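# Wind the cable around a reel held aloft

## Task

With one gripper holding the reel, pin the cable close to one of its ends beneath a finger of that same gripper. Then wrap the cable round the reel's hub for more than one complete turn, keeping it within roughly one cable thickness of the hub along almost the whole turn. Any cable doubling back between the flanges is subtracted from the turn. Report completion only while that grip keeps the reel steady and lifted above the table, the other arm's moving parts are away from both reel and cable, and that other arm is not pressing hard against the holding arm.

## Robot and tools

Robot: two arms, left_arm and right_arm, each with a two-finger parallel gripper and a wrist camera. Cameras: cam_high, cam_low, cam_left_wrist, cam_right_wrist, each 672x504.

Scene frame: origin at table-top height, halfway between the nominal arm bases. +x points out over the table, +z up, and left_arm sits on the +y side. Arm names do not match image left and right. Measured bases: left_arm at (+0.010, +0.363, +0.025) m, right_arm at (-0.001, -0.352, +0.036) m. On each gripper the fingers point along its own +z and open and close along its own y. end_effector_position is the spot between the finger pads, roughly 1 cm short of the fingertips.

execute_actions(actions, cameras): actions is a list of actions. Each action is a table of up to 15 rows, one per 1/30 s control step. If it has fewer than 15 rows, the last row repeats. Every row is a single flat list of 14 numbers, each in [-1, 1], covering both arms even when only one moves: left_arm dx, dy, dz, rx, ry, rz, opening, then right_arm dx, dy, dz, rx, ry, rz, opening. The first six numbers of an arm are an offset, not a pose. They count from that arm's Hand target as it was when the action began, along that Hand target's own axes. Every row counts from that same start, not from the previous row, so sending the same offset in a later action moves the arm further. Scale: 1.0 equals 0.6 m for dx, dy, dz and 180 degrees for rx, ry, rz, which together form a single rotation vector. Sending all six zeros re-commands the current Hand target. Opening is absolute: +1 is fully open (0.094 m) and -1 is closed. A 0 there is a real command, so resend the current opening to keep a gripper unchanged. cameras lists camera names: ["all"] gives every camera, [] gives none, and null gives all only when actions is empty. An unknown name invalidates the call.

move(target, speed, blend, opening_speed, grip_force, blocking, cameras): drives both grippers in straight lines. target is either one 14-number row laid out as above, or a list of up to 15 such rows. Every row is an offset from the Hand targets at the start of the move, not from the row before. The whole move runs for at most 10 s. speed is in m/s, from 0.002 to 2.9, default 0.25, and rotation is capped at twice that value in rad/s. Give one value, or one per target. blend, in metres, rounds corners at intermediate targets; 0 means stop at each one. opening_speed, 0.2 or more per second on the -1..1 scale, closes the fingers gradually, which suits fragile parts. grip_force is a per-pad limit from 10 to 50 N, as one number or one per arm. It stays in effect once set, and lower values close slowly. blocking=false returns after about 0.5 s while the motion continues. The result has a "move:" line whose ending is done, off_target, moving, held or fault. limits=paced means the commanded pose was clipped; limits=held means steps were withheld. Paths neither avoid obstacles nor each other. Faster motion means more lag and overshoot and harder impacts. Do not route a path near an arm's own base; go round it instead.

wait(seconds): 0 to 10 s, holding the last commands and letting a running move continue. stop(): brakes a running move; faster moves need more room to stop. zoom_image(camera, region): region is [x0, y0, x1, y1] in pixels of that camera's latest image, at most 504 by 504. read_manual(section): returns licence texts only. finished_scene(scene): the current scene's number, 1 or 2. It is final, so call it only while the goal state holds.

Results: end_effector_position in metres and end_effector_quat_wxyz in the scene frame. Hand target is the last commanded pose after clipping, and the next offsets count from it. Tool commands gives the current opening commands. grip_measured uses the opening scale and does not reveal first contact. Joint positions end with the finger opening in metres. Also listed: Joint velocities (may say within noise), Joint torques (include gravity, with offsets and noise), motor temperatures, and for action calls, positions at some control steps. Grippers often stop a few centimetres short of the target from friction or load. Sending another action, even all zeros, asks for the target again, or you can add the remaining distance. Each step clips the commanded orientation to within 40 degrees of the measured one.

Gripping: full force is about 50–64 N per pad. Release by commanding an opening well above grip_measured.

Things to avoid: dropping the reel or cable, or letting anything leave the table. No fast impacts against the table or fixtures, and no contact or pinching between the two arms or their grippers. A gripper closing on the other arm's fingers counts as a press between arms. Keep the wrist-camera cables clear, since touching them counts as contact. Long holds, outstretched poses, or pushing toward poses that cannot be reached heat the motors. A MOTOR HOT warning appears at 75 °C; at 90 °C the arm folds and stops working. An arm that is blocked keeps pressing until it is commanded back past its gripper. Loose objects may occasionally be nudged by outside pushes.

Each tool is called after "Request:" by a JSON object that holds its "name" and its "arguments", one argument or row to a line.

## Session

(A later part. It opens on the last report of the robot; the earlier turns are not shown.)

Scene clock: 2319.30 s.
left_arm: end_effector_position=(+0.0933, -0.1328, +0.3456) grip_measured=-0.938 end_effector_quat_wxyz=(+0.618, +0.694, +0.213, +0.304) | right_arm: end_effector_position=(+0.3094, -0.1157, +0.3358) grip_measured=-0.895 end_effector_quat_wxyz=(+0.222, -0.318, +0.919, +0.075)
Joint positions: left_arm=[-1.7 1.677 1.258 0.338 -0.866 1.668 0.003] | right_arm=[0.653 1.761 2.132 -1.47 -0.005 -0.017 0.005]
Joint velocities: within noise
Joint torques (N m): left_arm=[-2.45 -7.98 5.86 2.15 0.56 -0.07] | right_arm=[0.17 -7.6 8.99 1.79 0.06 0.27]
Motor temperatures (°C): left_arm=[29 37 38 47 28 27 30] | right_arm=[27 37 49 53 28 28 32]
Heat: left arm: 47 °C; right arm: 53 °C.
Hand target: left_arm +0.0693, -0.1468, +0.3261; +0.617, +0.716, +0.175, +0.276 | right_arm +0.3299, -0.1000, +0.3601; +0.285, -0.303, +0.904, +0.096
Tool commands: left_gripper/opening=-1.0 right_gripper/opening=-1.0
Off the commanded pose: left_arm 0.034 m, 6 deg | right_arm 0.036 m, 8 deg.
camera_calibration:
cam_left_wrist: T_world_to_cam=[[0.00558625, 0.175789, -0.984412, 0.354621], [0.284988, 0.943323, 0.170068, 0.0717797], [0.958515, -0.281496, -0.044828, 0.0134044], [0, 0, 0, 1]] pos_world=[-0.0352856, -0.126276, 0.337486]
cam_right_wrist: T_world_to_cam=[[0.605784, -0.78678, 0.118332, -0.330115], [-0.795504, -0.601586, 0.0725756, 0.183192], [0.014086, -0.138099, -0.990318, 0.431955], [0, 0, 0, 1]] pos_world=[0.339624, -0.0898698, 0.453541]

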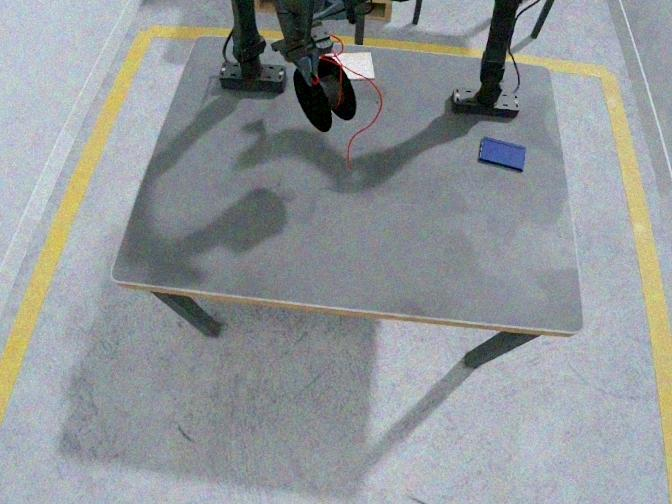

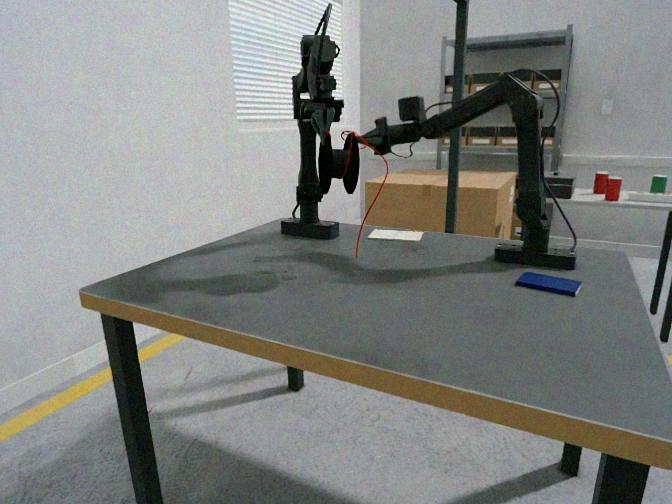

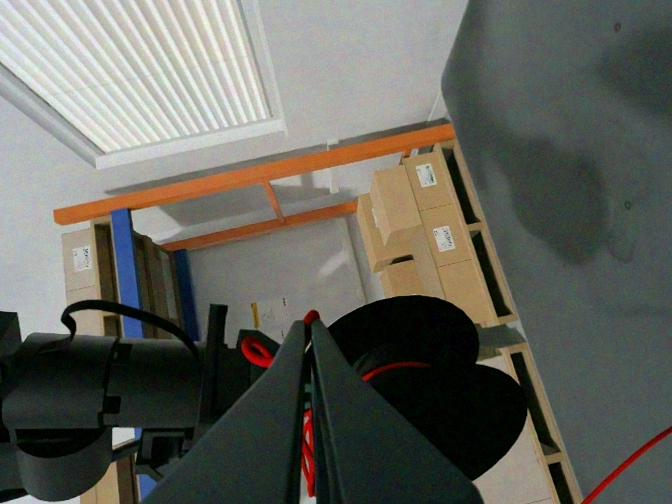

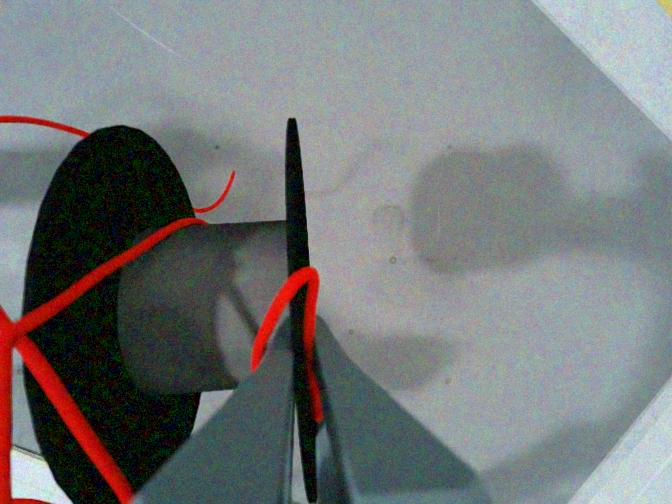

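Request:
{"name": "move", "arguments": {
  "target": [
    [0.0217,-0.0267,0.0522,0,0,0,-1,0,0,0,0,0,0,-1],
    [0.0212,-0.0715,0.1228,0,0,0,-1,0,0,0,0,0,0,-1]
  ],
  "blend": 0.02,
  "speed": 0.12,
  "cameras": ["cam_low","cam_right_wrist","cam_left_wrist","cam_high"]
}}

Request:
{"name": "zoom_image", "arguments": {
  "camera": "cam_low",
  "region": [310, 110, 400, 190]
}}

Request:
{"name": "zoom_image", "arguments": {
  "camera": "cam_high",
  "region": [270, 20, 400, 180]
}}

Scene clock: 2360.30 s.
left_arm: end_effector_position=(+0.1438, -0.1711, +0.2933) grip_measured=-0.938 end_effector_quat_wxyz=(+0.617, +0.695, +0.209, +0.303) | right_arm: end_effector_position=(+0.3115, -0.1176, +0.3361) grip_measured=-0.895 end_effector_quat_wxyz=(+0.225, -0.317, +0.919, +0.067)
Joint positions: left_arm=[-1.562 1.86 1.262 0.525 -0.72 1.688 0.003] | right_arm=[0.653 1.761 2.132 -1.467 0.011 -0.019 0.005]
Joint torques (N m): left_arm=[-0.92 -8.81 8.66 2.05 0.69 -0.02] | right_arm=[0.27 -7.62 9.06 1.75 -0.07 0.26]
Motor temperatures (°C): left_arm=[29 37 37 46 29 27 31] | right_arm=[27 37 49 55 28 28 32]
Heat: left arm: 46 °C; right arm: 55 °C.
Hand target: left_arm +0.1285, -0.1895, +0.2800; +0.617, +0.716, +0.176, +0.276 | right_arm +0.3300, -0.1000, +0.3601; +0.285, -0.303, +0.904, +0.096
Off the commanded pose: left_arm 0.028 m, 5 deg | right_arm 0.035 m, 8 deg.
move: off_target (left_arm, right_arm); blend cut to 0.0192 m at target 1
camera_calibration:
cam_left_wrist: T_world_to_cam=[[0.00984949, 0.180099, -0.983599, 0.309403], [0.291908, 0.940284, 0.175091, 0.0993604], [0.956396, -0.288845, -0.0433109, -0.0495373], [0, 0, 0, 1]] pos_world=[0.0153258, -0.163459, 0.284786]
cam_right_wrist: T_world_to_cam=[[0.60012, -0.788763, 0.133073, -0.336369], [-0.799541, -0.596532, 0.0698788, 0.186529], [0.0242647, -0.148333, -0.98864, 0.42709], [0, 0, 0, 1]] pos_world=[0.340637, -0.0906934, 0.453965]

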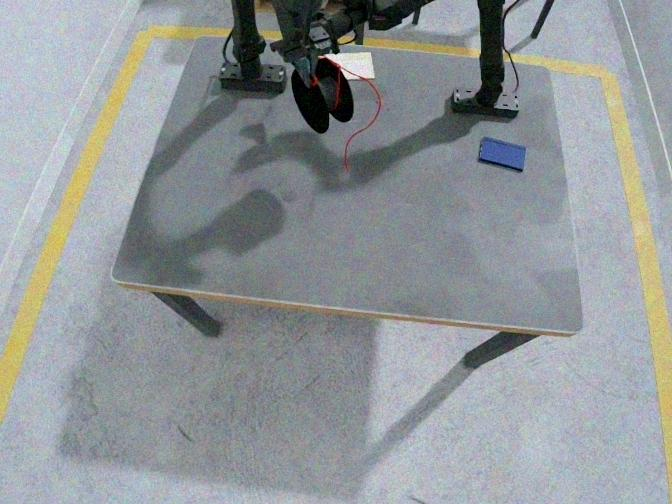

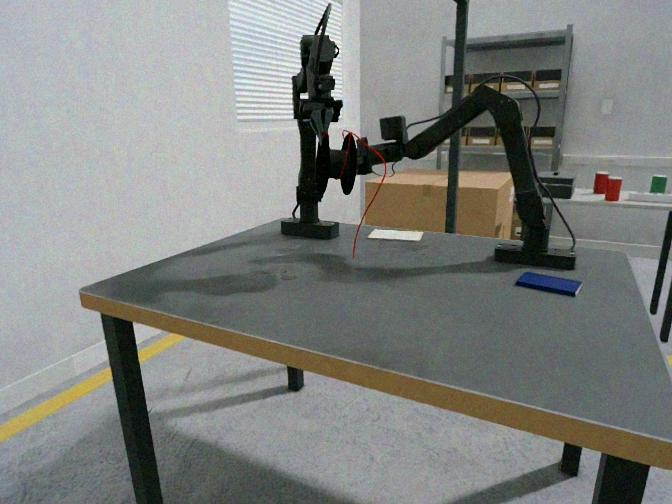

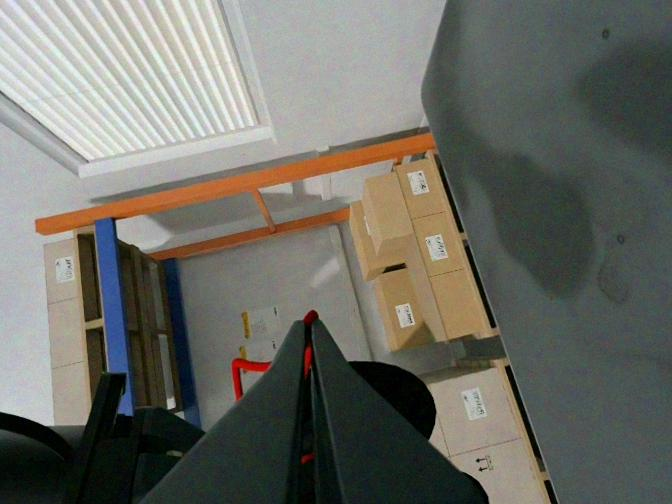

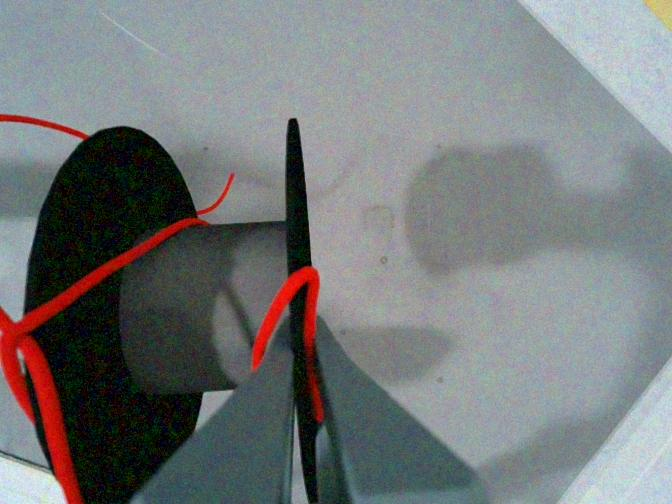

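Scaled by 5.600 from the camera's 672x504 image, which has a finer 960x720 frame.

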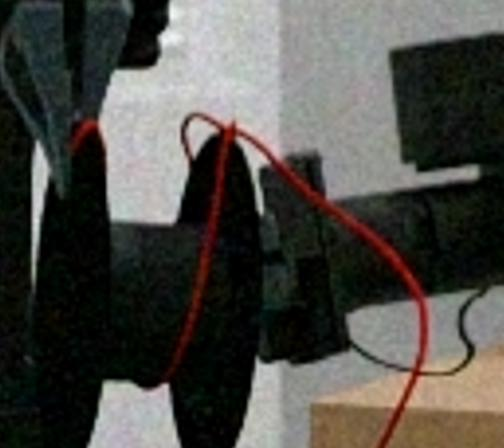

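Scaled by 3.150 from the camera's 672x504 image, which has a finer 960x720 frame.

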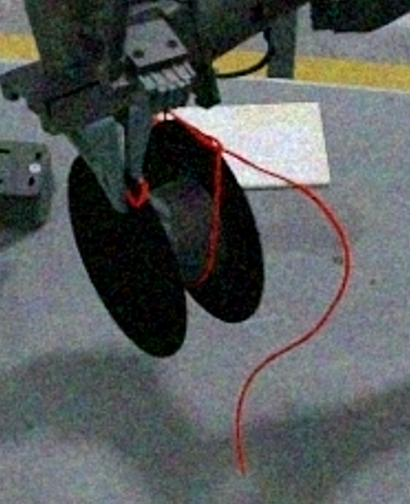

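Request:
{"name": "zoom_image", "arguments": {
  "camera": "cam_right_wrist",
  "region": [0, 260, 170, 504]
}}

Request:
{"name": "zoom_image", "arguments": {
  "camera": "cam_left_wrist",
  "region": [190, 290, 450, 504]
}}

Scaled by 2.066 from the camera's 672x504 image, which has a finer 960x720 frame.

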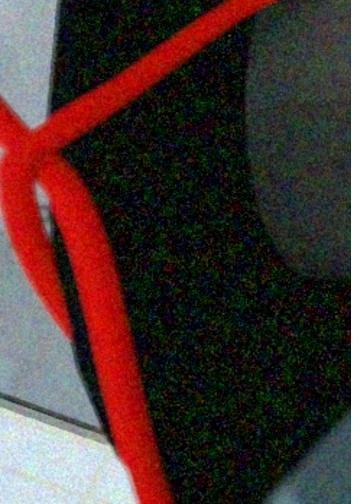

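Scaled by 1.938 from the camera's 672x504 image, which has a finer 960x720 frame.

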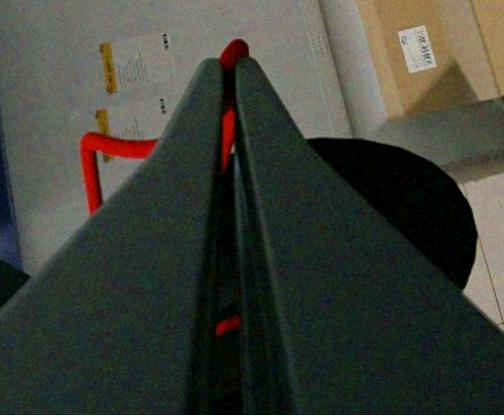

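Request:
{"name": "move", "arguments": {
  "target": [0.0058,0.04,0.08,0,0,0,-1,0,0,0,0,0,0,-1],
  "speed": 0.1,
  "cameras": ["cam_low","cam_right_wrist","cam_left_wrist"]
}}

Request:
{"name": "zoom_image", "arguments": {
  "camera": "cam_low",
  "region": [310, 110, 400, 190]
}}

Request:
{"name": "zoom_image", "arguments": {
  "camera": "cam_right_wrist",
  "region": [0, 260, 170, 504]
}}

Scene clock: 2386.00 s.
left_arm: end_effector_position=(+0.1742, -0.2068, +0.3181) grip_measured=-0.938 end_effector_quat_wxyz=(+0.621, +0.690, +0.213, +0.306) | right_arm: end_effector_position=(+0.3122, -0.1216, +0.3352) grip_measured=-0.895 end_effector_quat_wxyz=(+0.225, -0.320, +0.919, +0.056)
Joint positions: left_arm=[-1.499 1.976 1.511 0.412 -0.669 1.696 0.003] | right_arm=[0.653 1.761 2.132 -1.475 0.031 -0.03 0.005]
Joint torques (N m): left_arm=[-0.83 -9.61 9.43 1.99 0.81 -0.05] | right_arm=[-0.08 -7.39 9.5 1.8 -0.25 0.34]
Motor temperatures (°C): left_arm=[29 39 38 47 29 27 31] | right_arm=[27 37 49 57 28 28 32]
Heat: left arm: 47 °C; right arm: 57 °C.
Hand target: left_arm +0.1582, -0.2294, +0.2999; +0.617, +0.716, +0.176, +0.276 | right_arm +0.3299, -0.1000, +0.3601; +0.285, -0.303, +0.904, +0.096
Off the commanded pose: left_arm 0.033 m, 6 deg | right_arm 0.037 m, 9 deg.
move: off_target (left_arm, right_arm)
camera_calibration:
cam_left_wrist: T_world_to_cam=[[0.0118033, 0.167708, -0.985766, 0.33778], [0.280795, 0.945611, 0.164239, 0.126203], [0.959695, -0.278737, -0.0359302, -0.0886078], [0, 0, 0, 1]] pos_world=[0.0456124, -0.200686, 0.309061]
cam_right_wrist: T_world_to_cam=[[0.599769, -0.784937, 0.155404, -0.346698], [-0.799558, -0.595509, 0.0779463, 0.182179], [0.0313615, -0.171004, -0.984771, 0.419403], [0, 0, 0, 1]] pos_world=[0.340448, -0.0919271, 0.452694]
Images, in order (width x height): cam_low 672x504, cam_left_wrist 672x504, cam_right_wrist 672x504.

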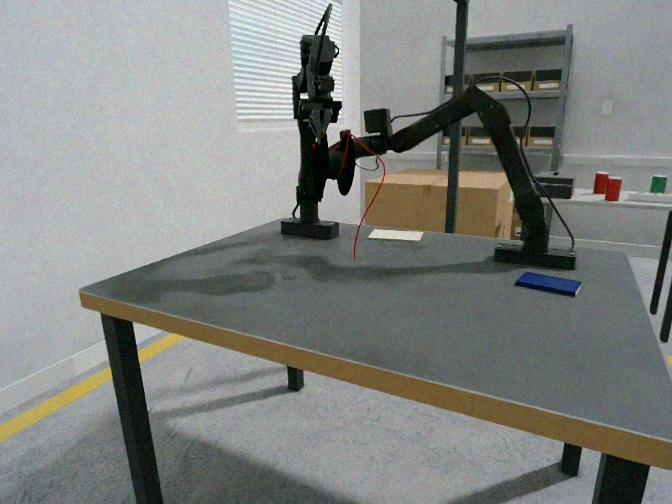

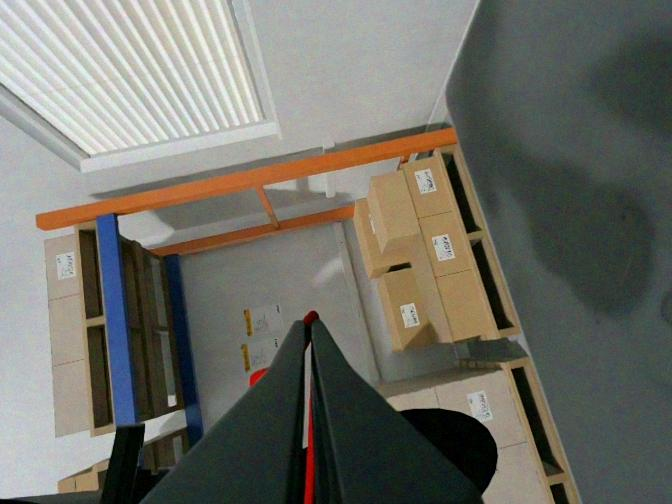

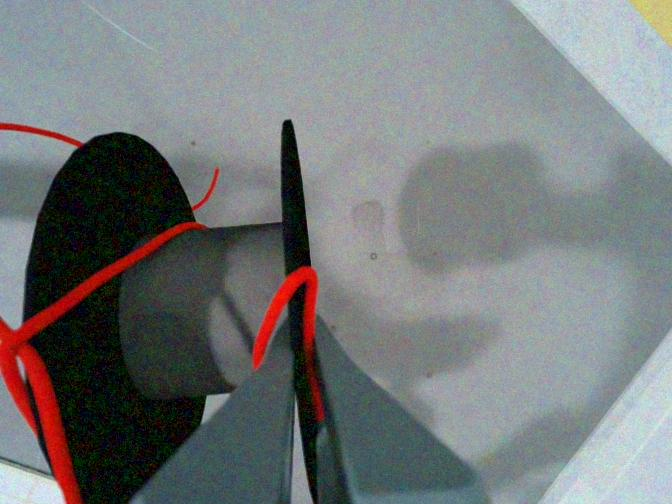

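Scaled by 5.600 from the camera's 672x504 image, which has a finer 960x720 frame.

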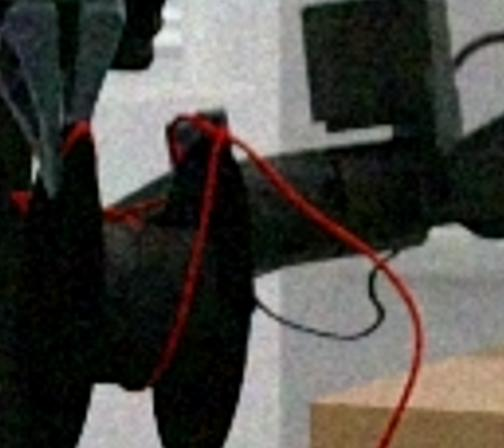

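Scaled by 2.066 from the camera's 672x504 image, which has a finer 960x720 frame.

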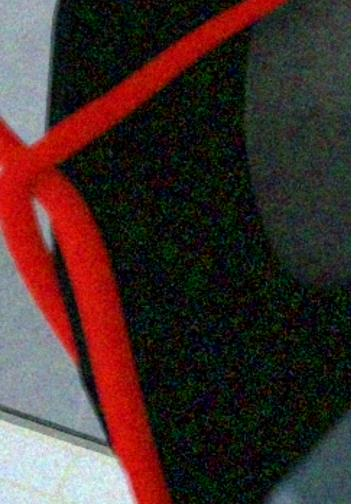

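Request:
{"name": "move", "arguments": {
  "target": [-0.0316,-0.13,0.0116,0,0,0,-1,0,0,0,0,0,0,-1],
  "speed": 0.1,
  "cameras": ["cam_low","cam_right_wrist","cam_left_wrist"]
}}

Request:
{"name": "zoom_image", "arguments": {
  "camera": "cam_low",
  "region": [310, 110, 400, 190]
}}

Request:
{"name": "zoom_image", "arguments": {
  "camera": "cam_right_wrist",
  "region": [0, 260, 170, 504]
}}

Scene clock: 2425.20 s.
left_arm: end_effector_position=(+0.1773, -0.2090, +0.2737) grip_measured=-0.938 end_effector_quat_wxyz=(+0.647, +0.659, +0.231, +0.306) | right_arm: end_effector_position=(+0.3065, -0.1331, +0.3300) grip_measured=-0.895 end_effector_quat_wxyz=(+0.206, -0.330, +0.921, +0.033)
Joint positions: left_arm=[-1.499 2.072 1.389 0.716 -0.689 1.696 0.003] | right_arm=[0.65 1.761 2.132 -1.526 0.058 -0.056 0.005]
Joint torques (N m): left_arm=[-1.5 -8.92 4.85 1.74 0.94 -0.08] | right_arm=[0.08 -7.51 10.28 2.05 -0.58 0.63]
Heat: left arm: 46 °C; right arm: 54 °C.
Hand target: left_arm +0.1546, -0.2323, +0.2195; +0.617, +0.716, +0.176, +0.276 | right_arm +0.3300, -0.1000, +0.3601; +0.285, -0.303, +0.904, +0.095
Off the commanded pose: left_arm 0.063 m, 10 deg | right_arm 0.050 m, 12 deg.
move: off_target (left_arm, right_arm)
camera_calibration:
cam_left_wrist: T_world_to_cam=[[0.0170059, 0.0824764, -0.996448, 0.2785], [0.260105, 0.961915, 0.0840571, 0.16381], [0.965431, -0.26061, -0.00509429, -0.0994717], [0, 0, 0, 1]] pos_world=[0.0486892, -0.206464, 0.263235]
cam_right_wrist: T_world_to_cam=[[0.610155, -0.7692, 0.189848, -0.363999], [-0.792159, -0.596521, 0.129025, 0.151889], [0.0140024, -0.229115, -0.973299, 0.406258], [0, 0, 0, 1]] pos_world=[0.336727, -0.0963032, 0.444917]
Images, in order (width x height): cam_low 672x504, cam_left_wrist 672x504, cam_right_wrist 672x504.

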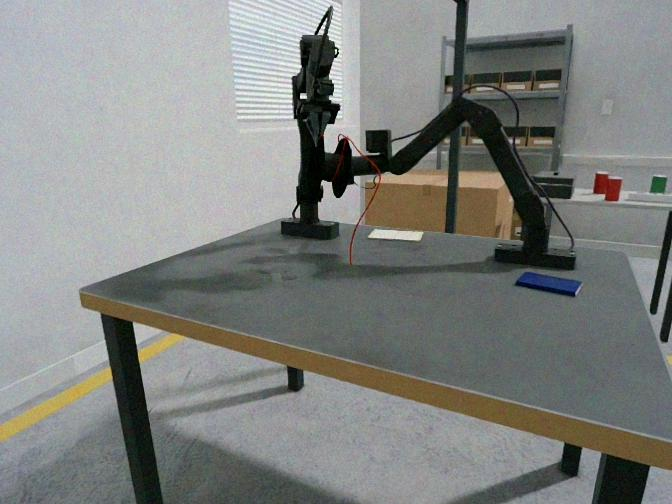

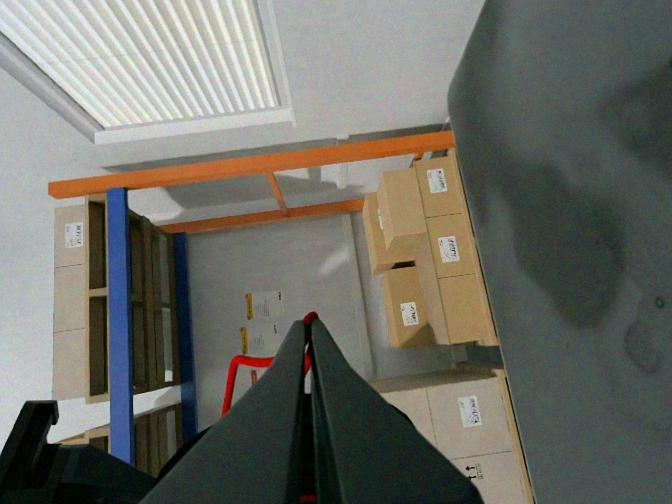

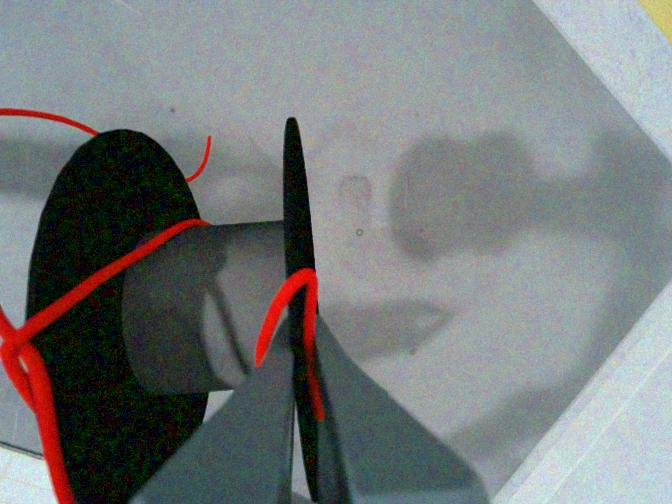

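Scaled by 5.600 from the camera's 672x504 image, which has a finer 960x720 frame.

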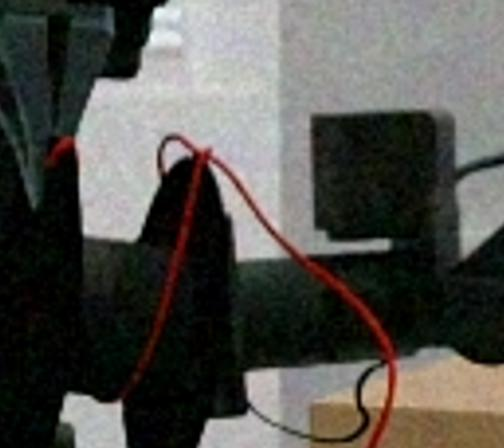

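Scaled by 2.066 from the camera's 672x504 image, which has a finer 960x720 frame.

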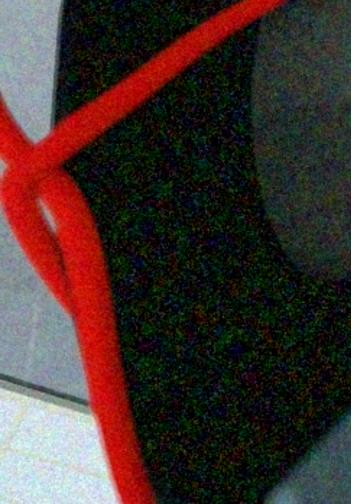

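Request:
{"name": "move", "arguments": {
  "target": [-0.01,0.2217,-0.0272,0,0,0,-1,0,0,0,0,0,0,-1],
  "speed": 0.15,
  "cameras": ["cam_low","cam_right_wrist","cam_left_wrist"]
}}

Request:
{"name": "zoom_image", "arguments": {
  "camera": "cam_low",
  "region": [310, 110, 400, 190]
}}

Request:
{"name": "zoom_image", "arguments": {
  "camera": "cam_right_wrist",
  "region": [0, 260, 170, 504]
}}

Scene clock: 2438.00 s.
left_arm: end_effector_position=(+0.1388, -0.2368, +0.3497) grip_measured=-0.938 end_effector_quat_wxyz=(+0.610, +0.711, +0.187, +0.296) | right_arm: end_effector_position=(+0.3172, -0.1155, +0.3397) grip_measured=-0.895 end_effector_quat_wxyz=(+0.239, -0.314, +0.916, +0.069)
Joint positions: left_arm=[-1.565 2.046 1.78 0.162 -0.683 1.7 0.003] | right_arm=[0.65 1.761 2.134 -1.442 0.016 -0.02 0.005]
Joint torques (N m): left_arm=[-0.72 -12.31 9.91 2.14 0.29 -0.15] | right_arm=[0.4 -7.36 9.07 1.6 -0.12 0.23]
Motor temperatures (°C): left_arm=[29 40 39 45 30 27 31] | right_arm=[27 37 50 55 29 28 32]
Heat: left arm: 45 °C; right arm: 55 °C.
Hand target: left_arm +0.1280, -0.2467, +0.3502; +0.617, +0.716, +0.176, +0.276 | right_arm +0.3299, -0.1000, +0.3600; +0.285, -0.303, +0.904, +0.096
Off the commanded pose: left_arm 0.015 m, 3 deg | right_arm 0.029 m, 6 deg.
move: off_target (left_arm, right_arm)
camera_calibration:
cam_left_wrist: T_world_to_cam=[[0.0231572, 0.218545, -0.975552, 0.381207], [0.328803, 0.919862, 0.213874, 0.129218], [0.944114, -0.325718, -0.050557, -0.0656691], [0, 0, 0, 1]] pos_world=[0.010684, -0.223564, 0.340931]
cam_right_wrist: T_world_to_cam=[[0.593403, -0.793069, 0.137529, -0.338544], [-0.803471, -0.593831, 0.0424093, 0.20299], [0.0480357, -0.135667, -0.989589, 0.425065], [0, 0, 0, 1]] pos_world=[0.343571, -0.0902799, 0.458591]
Images, in order (width x height): cam_low 672x504, cam_left_wrist 672x504, cam_right_wrist 672x504.

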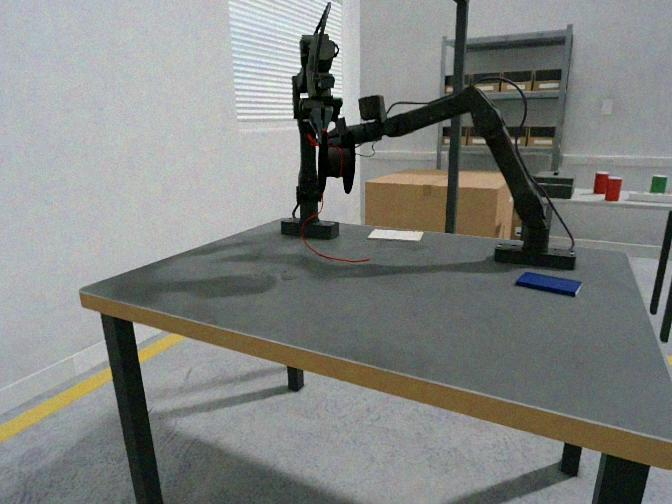

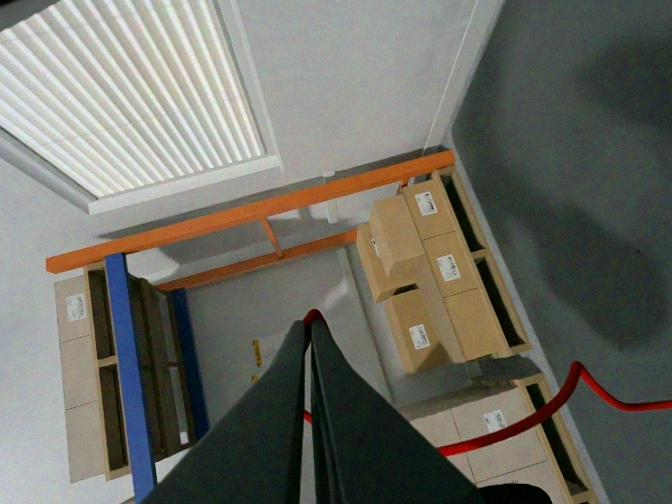

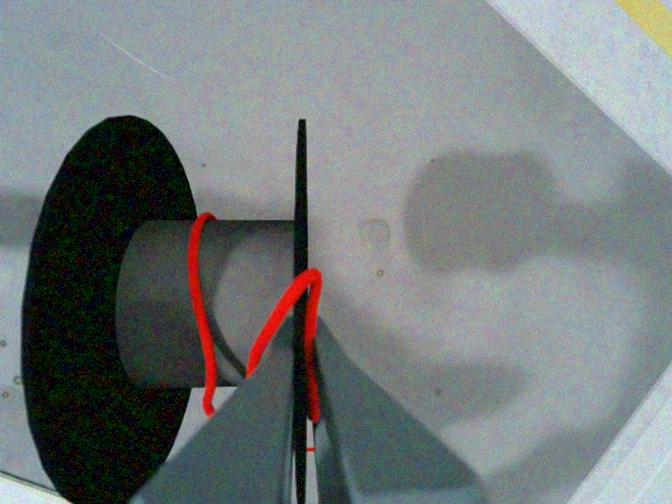

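Scaled by 5.600 from the camera's 672x504 image, which has a finer 960x720 frame.

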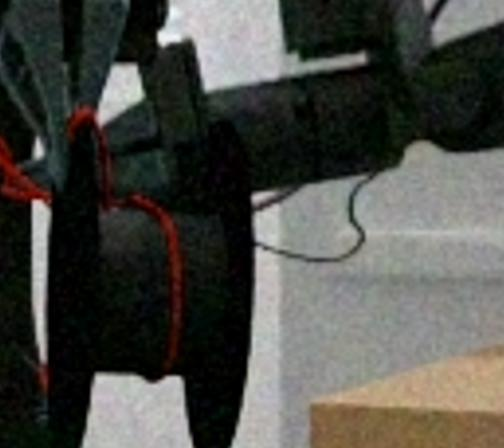

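Scaled by 2.066 from the camera's 672x504 image, which has a finer 960x720 frame.

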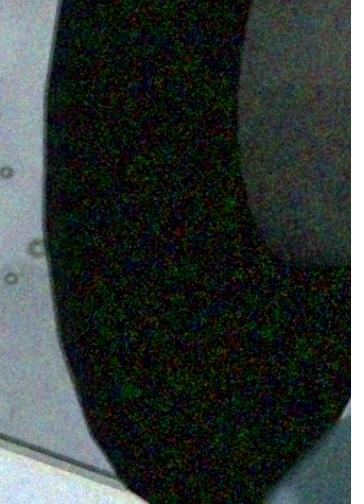

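Request:
{"name": "move", "arguments": {
  "target": [0.027,-0.33,-0.022,0,0,0,-1,0,0,0,0,0,0,-1],
  "speed": 0.2,
  "cameras": ["cam_low","cam_right_wrist","cam_left_wrist"]
}}

Request:
{"name": "zoom_image", "arguments": {
  "camera": "cam_low",
  "region": [280, 110, 400, 280]
}}

Request:
{"name": "zoom_image", "arguments": {
  "camera": "cam_right_wrist",
  "region": [100, 180, 340, 504]
}}

Scene clock: 2462.33 s.
left_arm: end_effector_position=(+0.1606, -0.1868, +0.1904) grip_measured=-0.938 end_effector_quat_wxyz=(+0.636, +0.687, +0.201, +0.289) | right_arm: end_effector_position=(+0.3143, -0.1177, +0.3378) grip_measured=-0.895 end_effector_quat_wxyz=(+0.231, -0.315, +0.918, +0.067)
Joint positions: left_arm=[-1.51 2.123 1.136 0.956 -0.633 1.695 0.003] | right_arm=[0.65 1.761 2.134 -1.458 0.016 -0.019 0.005]
Joint torques (N m): left_arm=[-0.59 -10.03 4.57 2.07 0.4 -0.04] | right_arm=[0.21 -7.32 8.77 1.68 -0.17 0.25]
Motor temperatures (°C): left_arm=[29 40 41 46 29 27 31] | right_arm=[27 37 49 56 29 28 32]
Heat: left arm: 46 °C; right arm: 56 °C.
Hand target: left_arm +0.1504, -0.1915, +0.1601; +0.617, +0.716, +0.176, +0.276 | right_arm +0.3299, -0.1000, +0.3600; +0.285, -0.303, +0.904, +0.096
Off the commanded pose: left_arm 0.032 m, 5 deg | right_arm 0.032 m, 7 deg.
move: off_target (left_arm, right_arm)
camera_calibration:
cam_left_wrist: T_world_to_cam=[[0.0190857, 0.143113, -0.989522, 0.203528], [0.325571, 0.934871, 0.141489, 0.127225], [0.945325, -0.32486, -0.0287508, -0.0822811], [0, 0, 0, 1]] pos_world=[0.032477, -0.174797, 0.181029]
cam_right_wrist: T_world_to_cam=[[0.594943, -0.791928, 0.137452, -0.338608], [-0.803008, -0.593059, 0.0588101, 0.193865], [0.0349441, -0.145364, -0.988761, 0.425723], [0, 0, 0, 1]] pos_world=[0.342251, -0.0912952, 0.456079]
Images, in order (width x height): cam_low 672x504, cam_left_wrist 672x504, cam_right_wrist 672x504.

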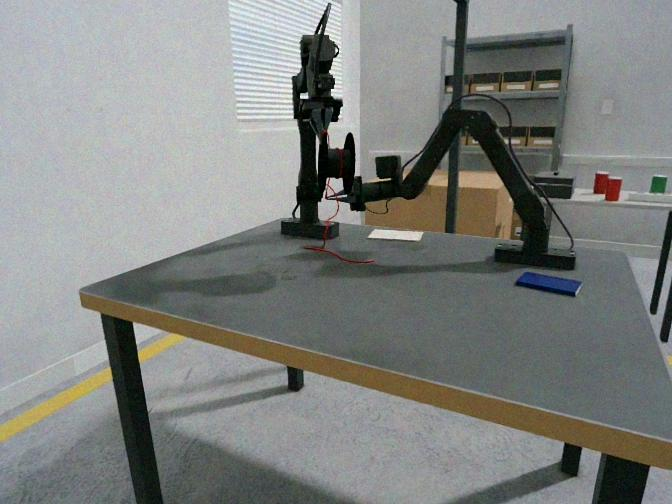

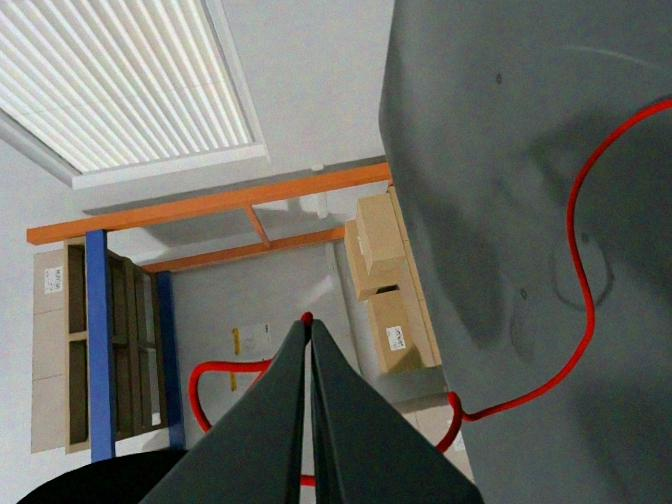

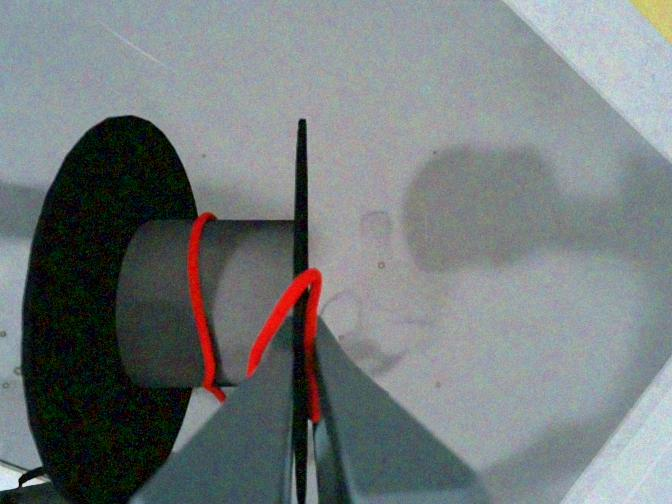

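Scaled by 2.965 from the camera's 672x504 image, which has a finer 960x720 frame.

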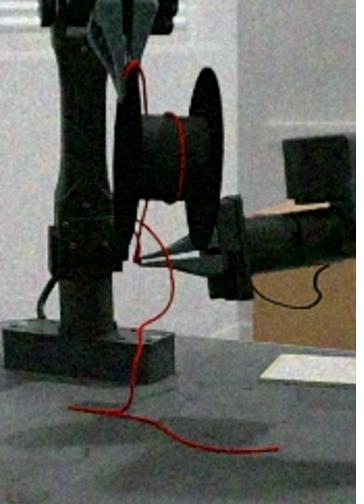

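Scaled by 1.556 from the camera's 672x504 image, which has a finer 960x720 frame.

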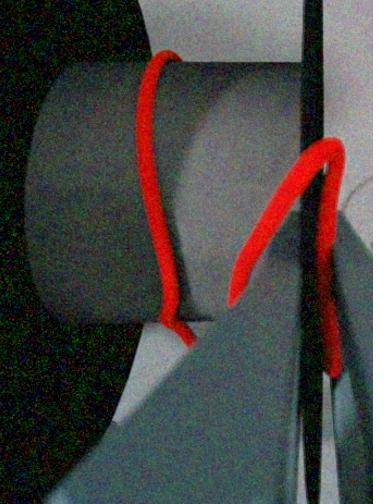

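Request:
{"name": "move", "arguments": {
  "target": [0.216,-0.157,0.002,0,0,0,-1,0,0,0,0,0,0,-1],
  "speed": 0.2,
  "cameras": ["cam_low","cam_right_wrist","cam_left_wrist"]
}}

Request:
{"name": "zoom_image", "arguments": {
  "camera": "cam_low",
  "region": [280, 110, 400, 280]
}}

Request:
{"name": "zoom_image", "arguments": {
  "camera": "cam_left_wrist",
  "region": [0, 150, 400, 504]
}}

Scene clock: 2477.93 s.
left_arm: end_effector_position=(+0.2661, -0.1008, +0.1283) grip_measured=-0.938 end_effector_quat_wxyz=(+0.649, +0.680, +0.181, +0.289) | right_arm: end_effector_position=(+0.3200, -0.1134, +0.3383) grip_measured=-0.895 end_effector_quat_wxyz=(+0.240, -0.313, +0.916, +0.070)
Joint positions: left_arm=[-1.175 2.211 0.83 1.392 -0.267 1.732 0.003] | right_arm=[0.65 1.768 2.134 -1.432 0.016 -0.019 0.005]
Joint torques (N m): left_arm=[-0.08 -8.18 2.86 2.03 0.15 -0.04] | right_arm=[0.46 -7.97 9.11 1.48 -0.14 0.24]
Motor temperatures (°C): left_arm=[29 41 39 47 29 27 31] | right_arm=[27 37 49 55 29 28 32]
Heat: left arm: 47 °C; right arm: 55 °C.
Hand target: left_arm +0.2614, -0.0989, +0.0911; +0.617, +0.716, +0.176, +0.276 | right_arm +0.3299, -0.1000, +0.3600; +0.285, -0.303, +0.904, +0.096
Off the commanded pose: left_arm 0.038 m, 6 deg | right_arm 0.027 m, 6 deg.
move: off_target (left_arm, right_arm)
camera_calibration:
cam_left_wrist: T_world_to_cam=[[0.0572819, 0.125698, -0.990413, 0.115996], [0.349086, 0.9269, 0.137827, 0.0147298], [0.935338, -0.353634, 0.0092152, -0.160927], [0, 0, 0, 1]] pos_world=[0.138735, -0.0851428, 0.114336]
cam_right_wrist: T_world_to_cam=[[0.592466, -0.79392, 0.136655, -0.337785], [-0.804034, -0.593304, 0.0389805, 0.207932], [0.0501304, -0.13297, -0.989851, 0.423636], [0, 0, 0, 1]] pos_world=[0.346074, -0.0884769, 0.457392]
Images, in order (width x height): cam_low 672x504, cam_left_wrist 672x504, cam_right_wrist 672x504.

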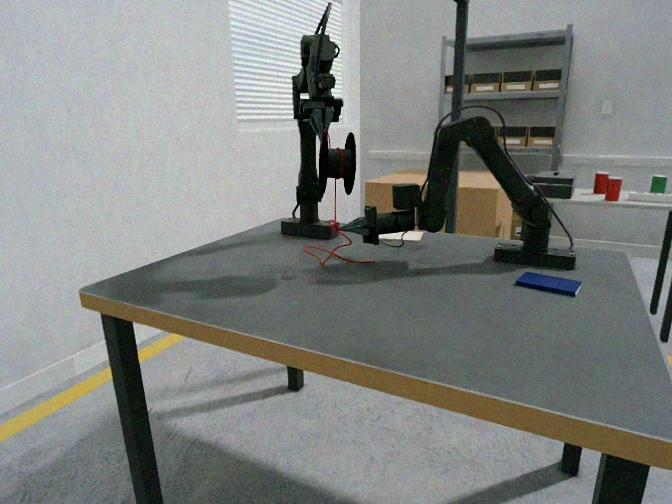

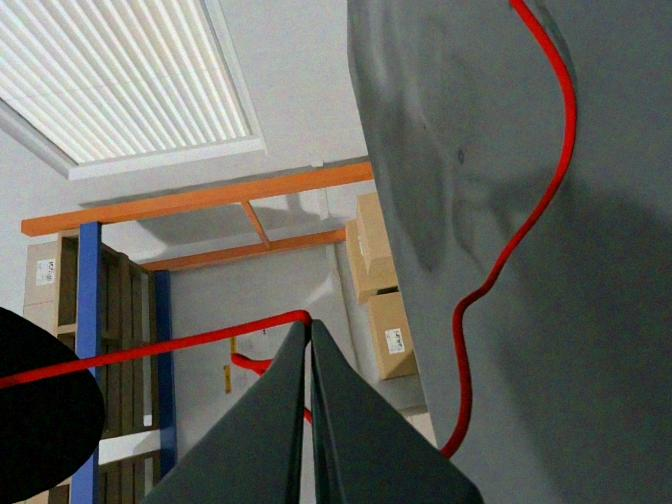

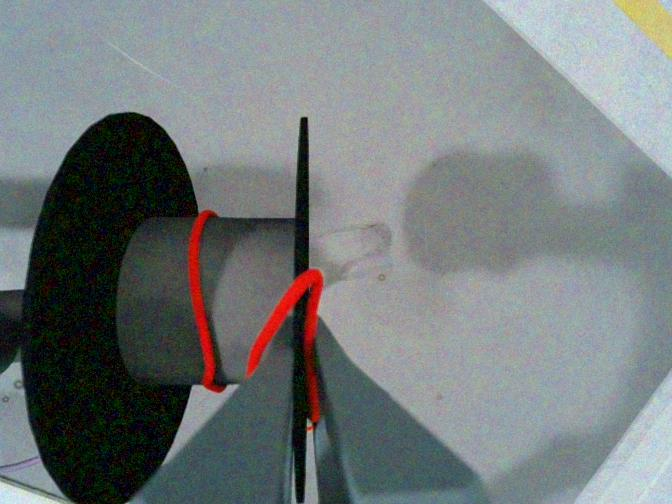

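Scaled by 2.965 from the camera's 672x504 image, which has a finer 960x720 frame.

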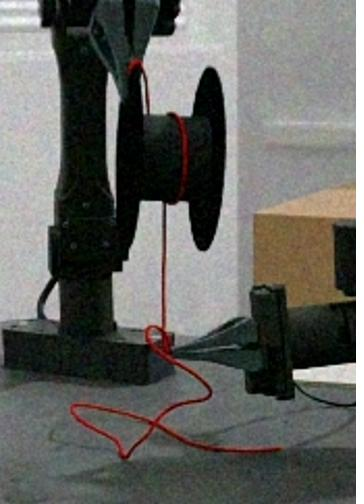

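Scaled by 1.260 from the camera's 672x504 image, which has a finer 960x720 frame.

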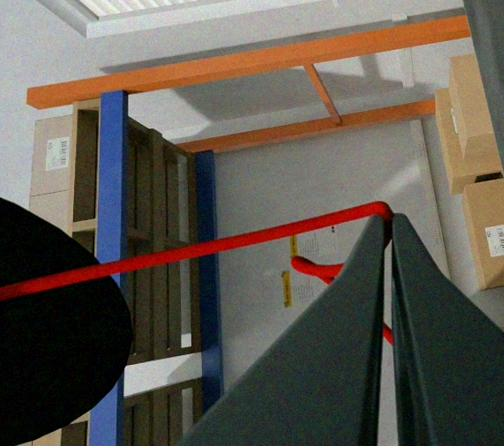

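Request:
{"name": "move", "arguments": {
  "target": [
    [0,0,0,0,0,0,-0.3,0,0,0,0,0,0,-1],
    [0,0,-0.06,0,0,0,-0.3,0,0,0,0,0,0,-1],
    [0.05,0,-0.333,0,0,0,-0.3,0,0,0,0,0,0,-1]
  ],
  "blend": [0,0.02,0],
  "opening_speed": 0.6,
  "speed": [0.1,0.08,0.25],
  "cameras": ["all"]
}}

Request:
{"name": "zoom_image", "arguments": {
  "camera": "cam_low",
  "region": [280, 110, 400, 280]
}}

Request:
{"name": "zoom_image", "arguments": {
  "camera": "cam_right_wrist",
  "region": [100, 180, 340, 504]
}}

Request:
{"name": "zoom_image", "arguments": {
  "camera": "cam_left_wrist",
  "region": [0, 0, 504, 504]
}}

Request:
{"name": "zoom_image", "arguments": {
  "camera": "cam_high",
  "region": [270, 20, 400, 180]
}}

Scene clock: 2496.53 s.
left_arm: end_effector_position=(+0.1638, +0.0804, +0.0877) grip_measured=-0.301 end_effector_quat_wxyz=(+0.548, +0.769, +0.176, +0.280) | right_arm: end_effector_position=(+0.3235, -0.1104, +0.3409) grip_measured=-0.895 end_effector_quat_wxyz=(+0.250, -0.311, +0.914, +0.074)
Joint positions: left_arm=[-1.321 1.767 0.013 1.484 -0.417 1.706 0.033] | right_arm=[0.65 1.768 2.134 -1.411 0.014 -0.015 0.005]
Joint torques (N m): left_arm=[-0.61 -5.74 1.81 3.33 -0.11 -0.18] | right_arm=[0.4 -7.79 9.09 1.36 -0.09 0.2]
Heat: left arm: 47 °C; right arm: 54 °C.
Hand target: left_arm +0.1627, +0.0758, +0.1137; +0.617, +0.716, +0.176, +0.276 | right_arm +0.3299, -0.1000, +0.3600; +0.285, -0.303, +0.904, +0.096
Off the commanded pose: left_arm 0.026 m, 10 deg | right_arm 0.023 m, 5 deg.
joint sent to its limit (left arm) — joint 3 (elbow), lower limit, where the elbow is as bent as it goes; joint 4 (wrist pitch), upper limit. The joint targets are off in orientation, not in position.
move: off_target (left_arm, right_arm); blend cut to 0.0173 m at target 2
camera_calibration:
cam_left_wrist: T_world_to_cam=[[-0.0360483, 0.370739, -0.928037, 0.0489691], [0.365226, 0.86929, 0.333084, -0.127107], [0.930221, -0.326936, -0.16674, 0.0133095], [0, 0, 0, 1]] pos_world=[0.0358072, 0.0966894, 0.0900016]
cam_right_wrist: T_world_to_cam=[[0.588614, -0.797305, 0.133558, -0.335898], [-0.80582, -0.591888, 0.0179788, 0.220271], [0.0647167, -0.118206, -0.990878, 0.423666], [0, 0, 0, 1]] pos_world=[0.347795, -0.0873577, 0.460703]

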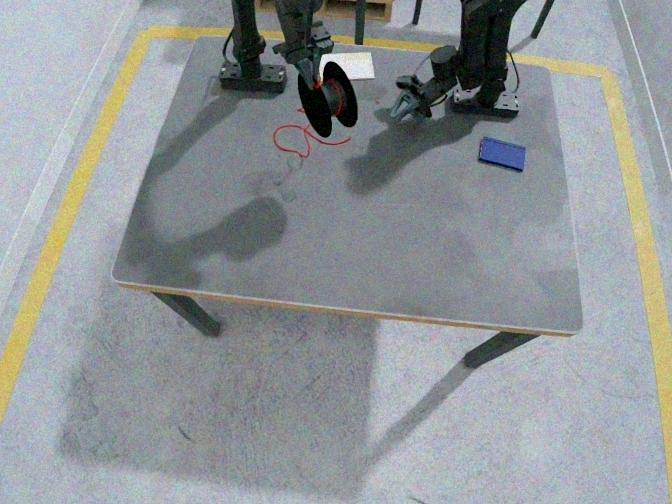

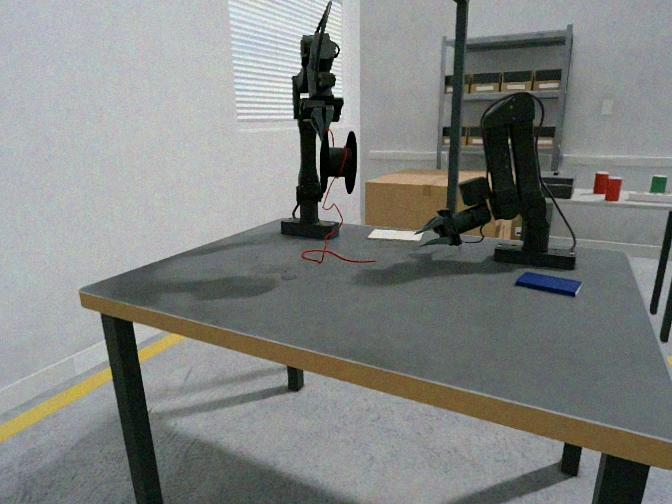

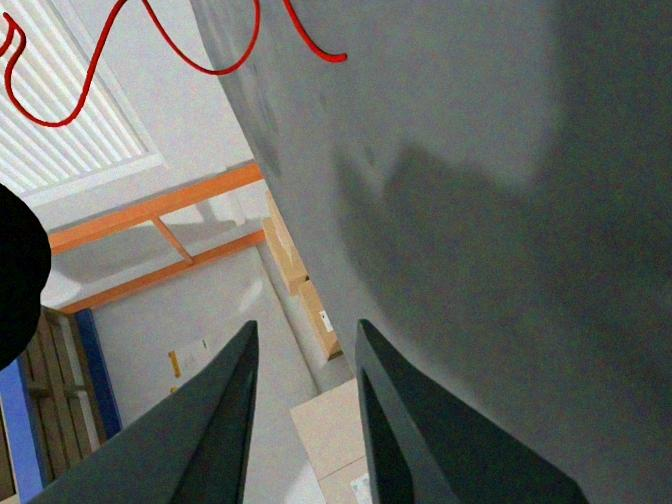

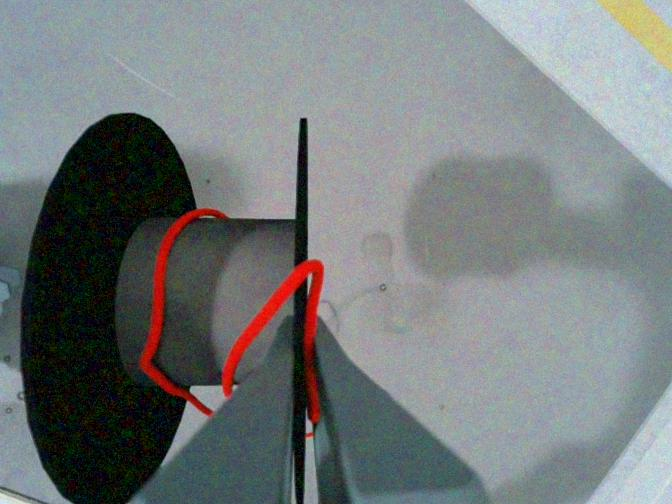

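Scaled by 2.965 from the camera's 672x504 image, which has a finer 960x720 frame.

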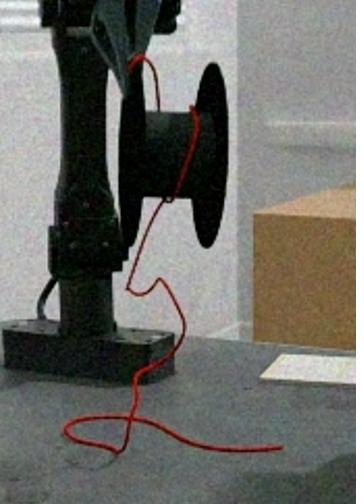

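Scaled by 1.556 from the camera's 672x504 image, which has a finer 960x720 frame.

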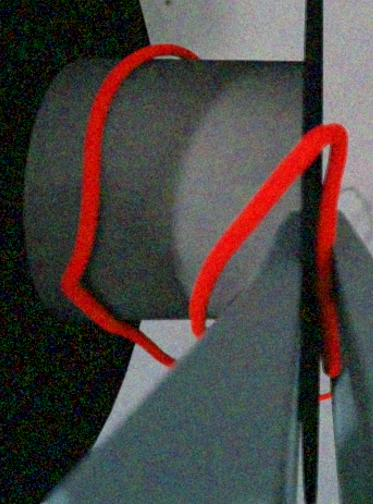

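Scaled by 1.000.

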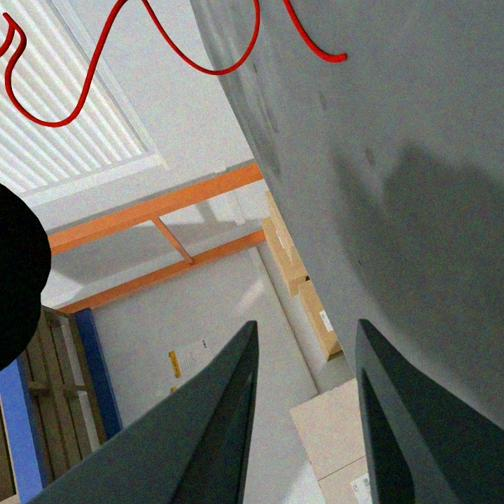

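Scaled by 3.150 from the camera's 672x504 image, which has a finer 960x720 frame.

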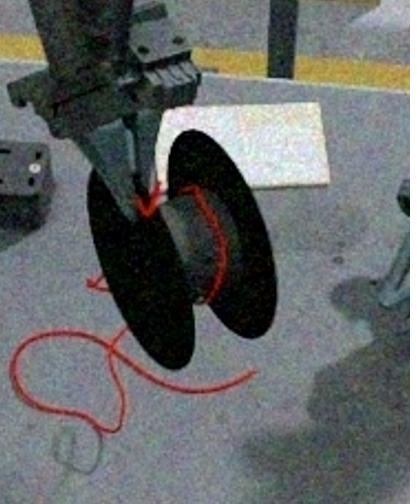

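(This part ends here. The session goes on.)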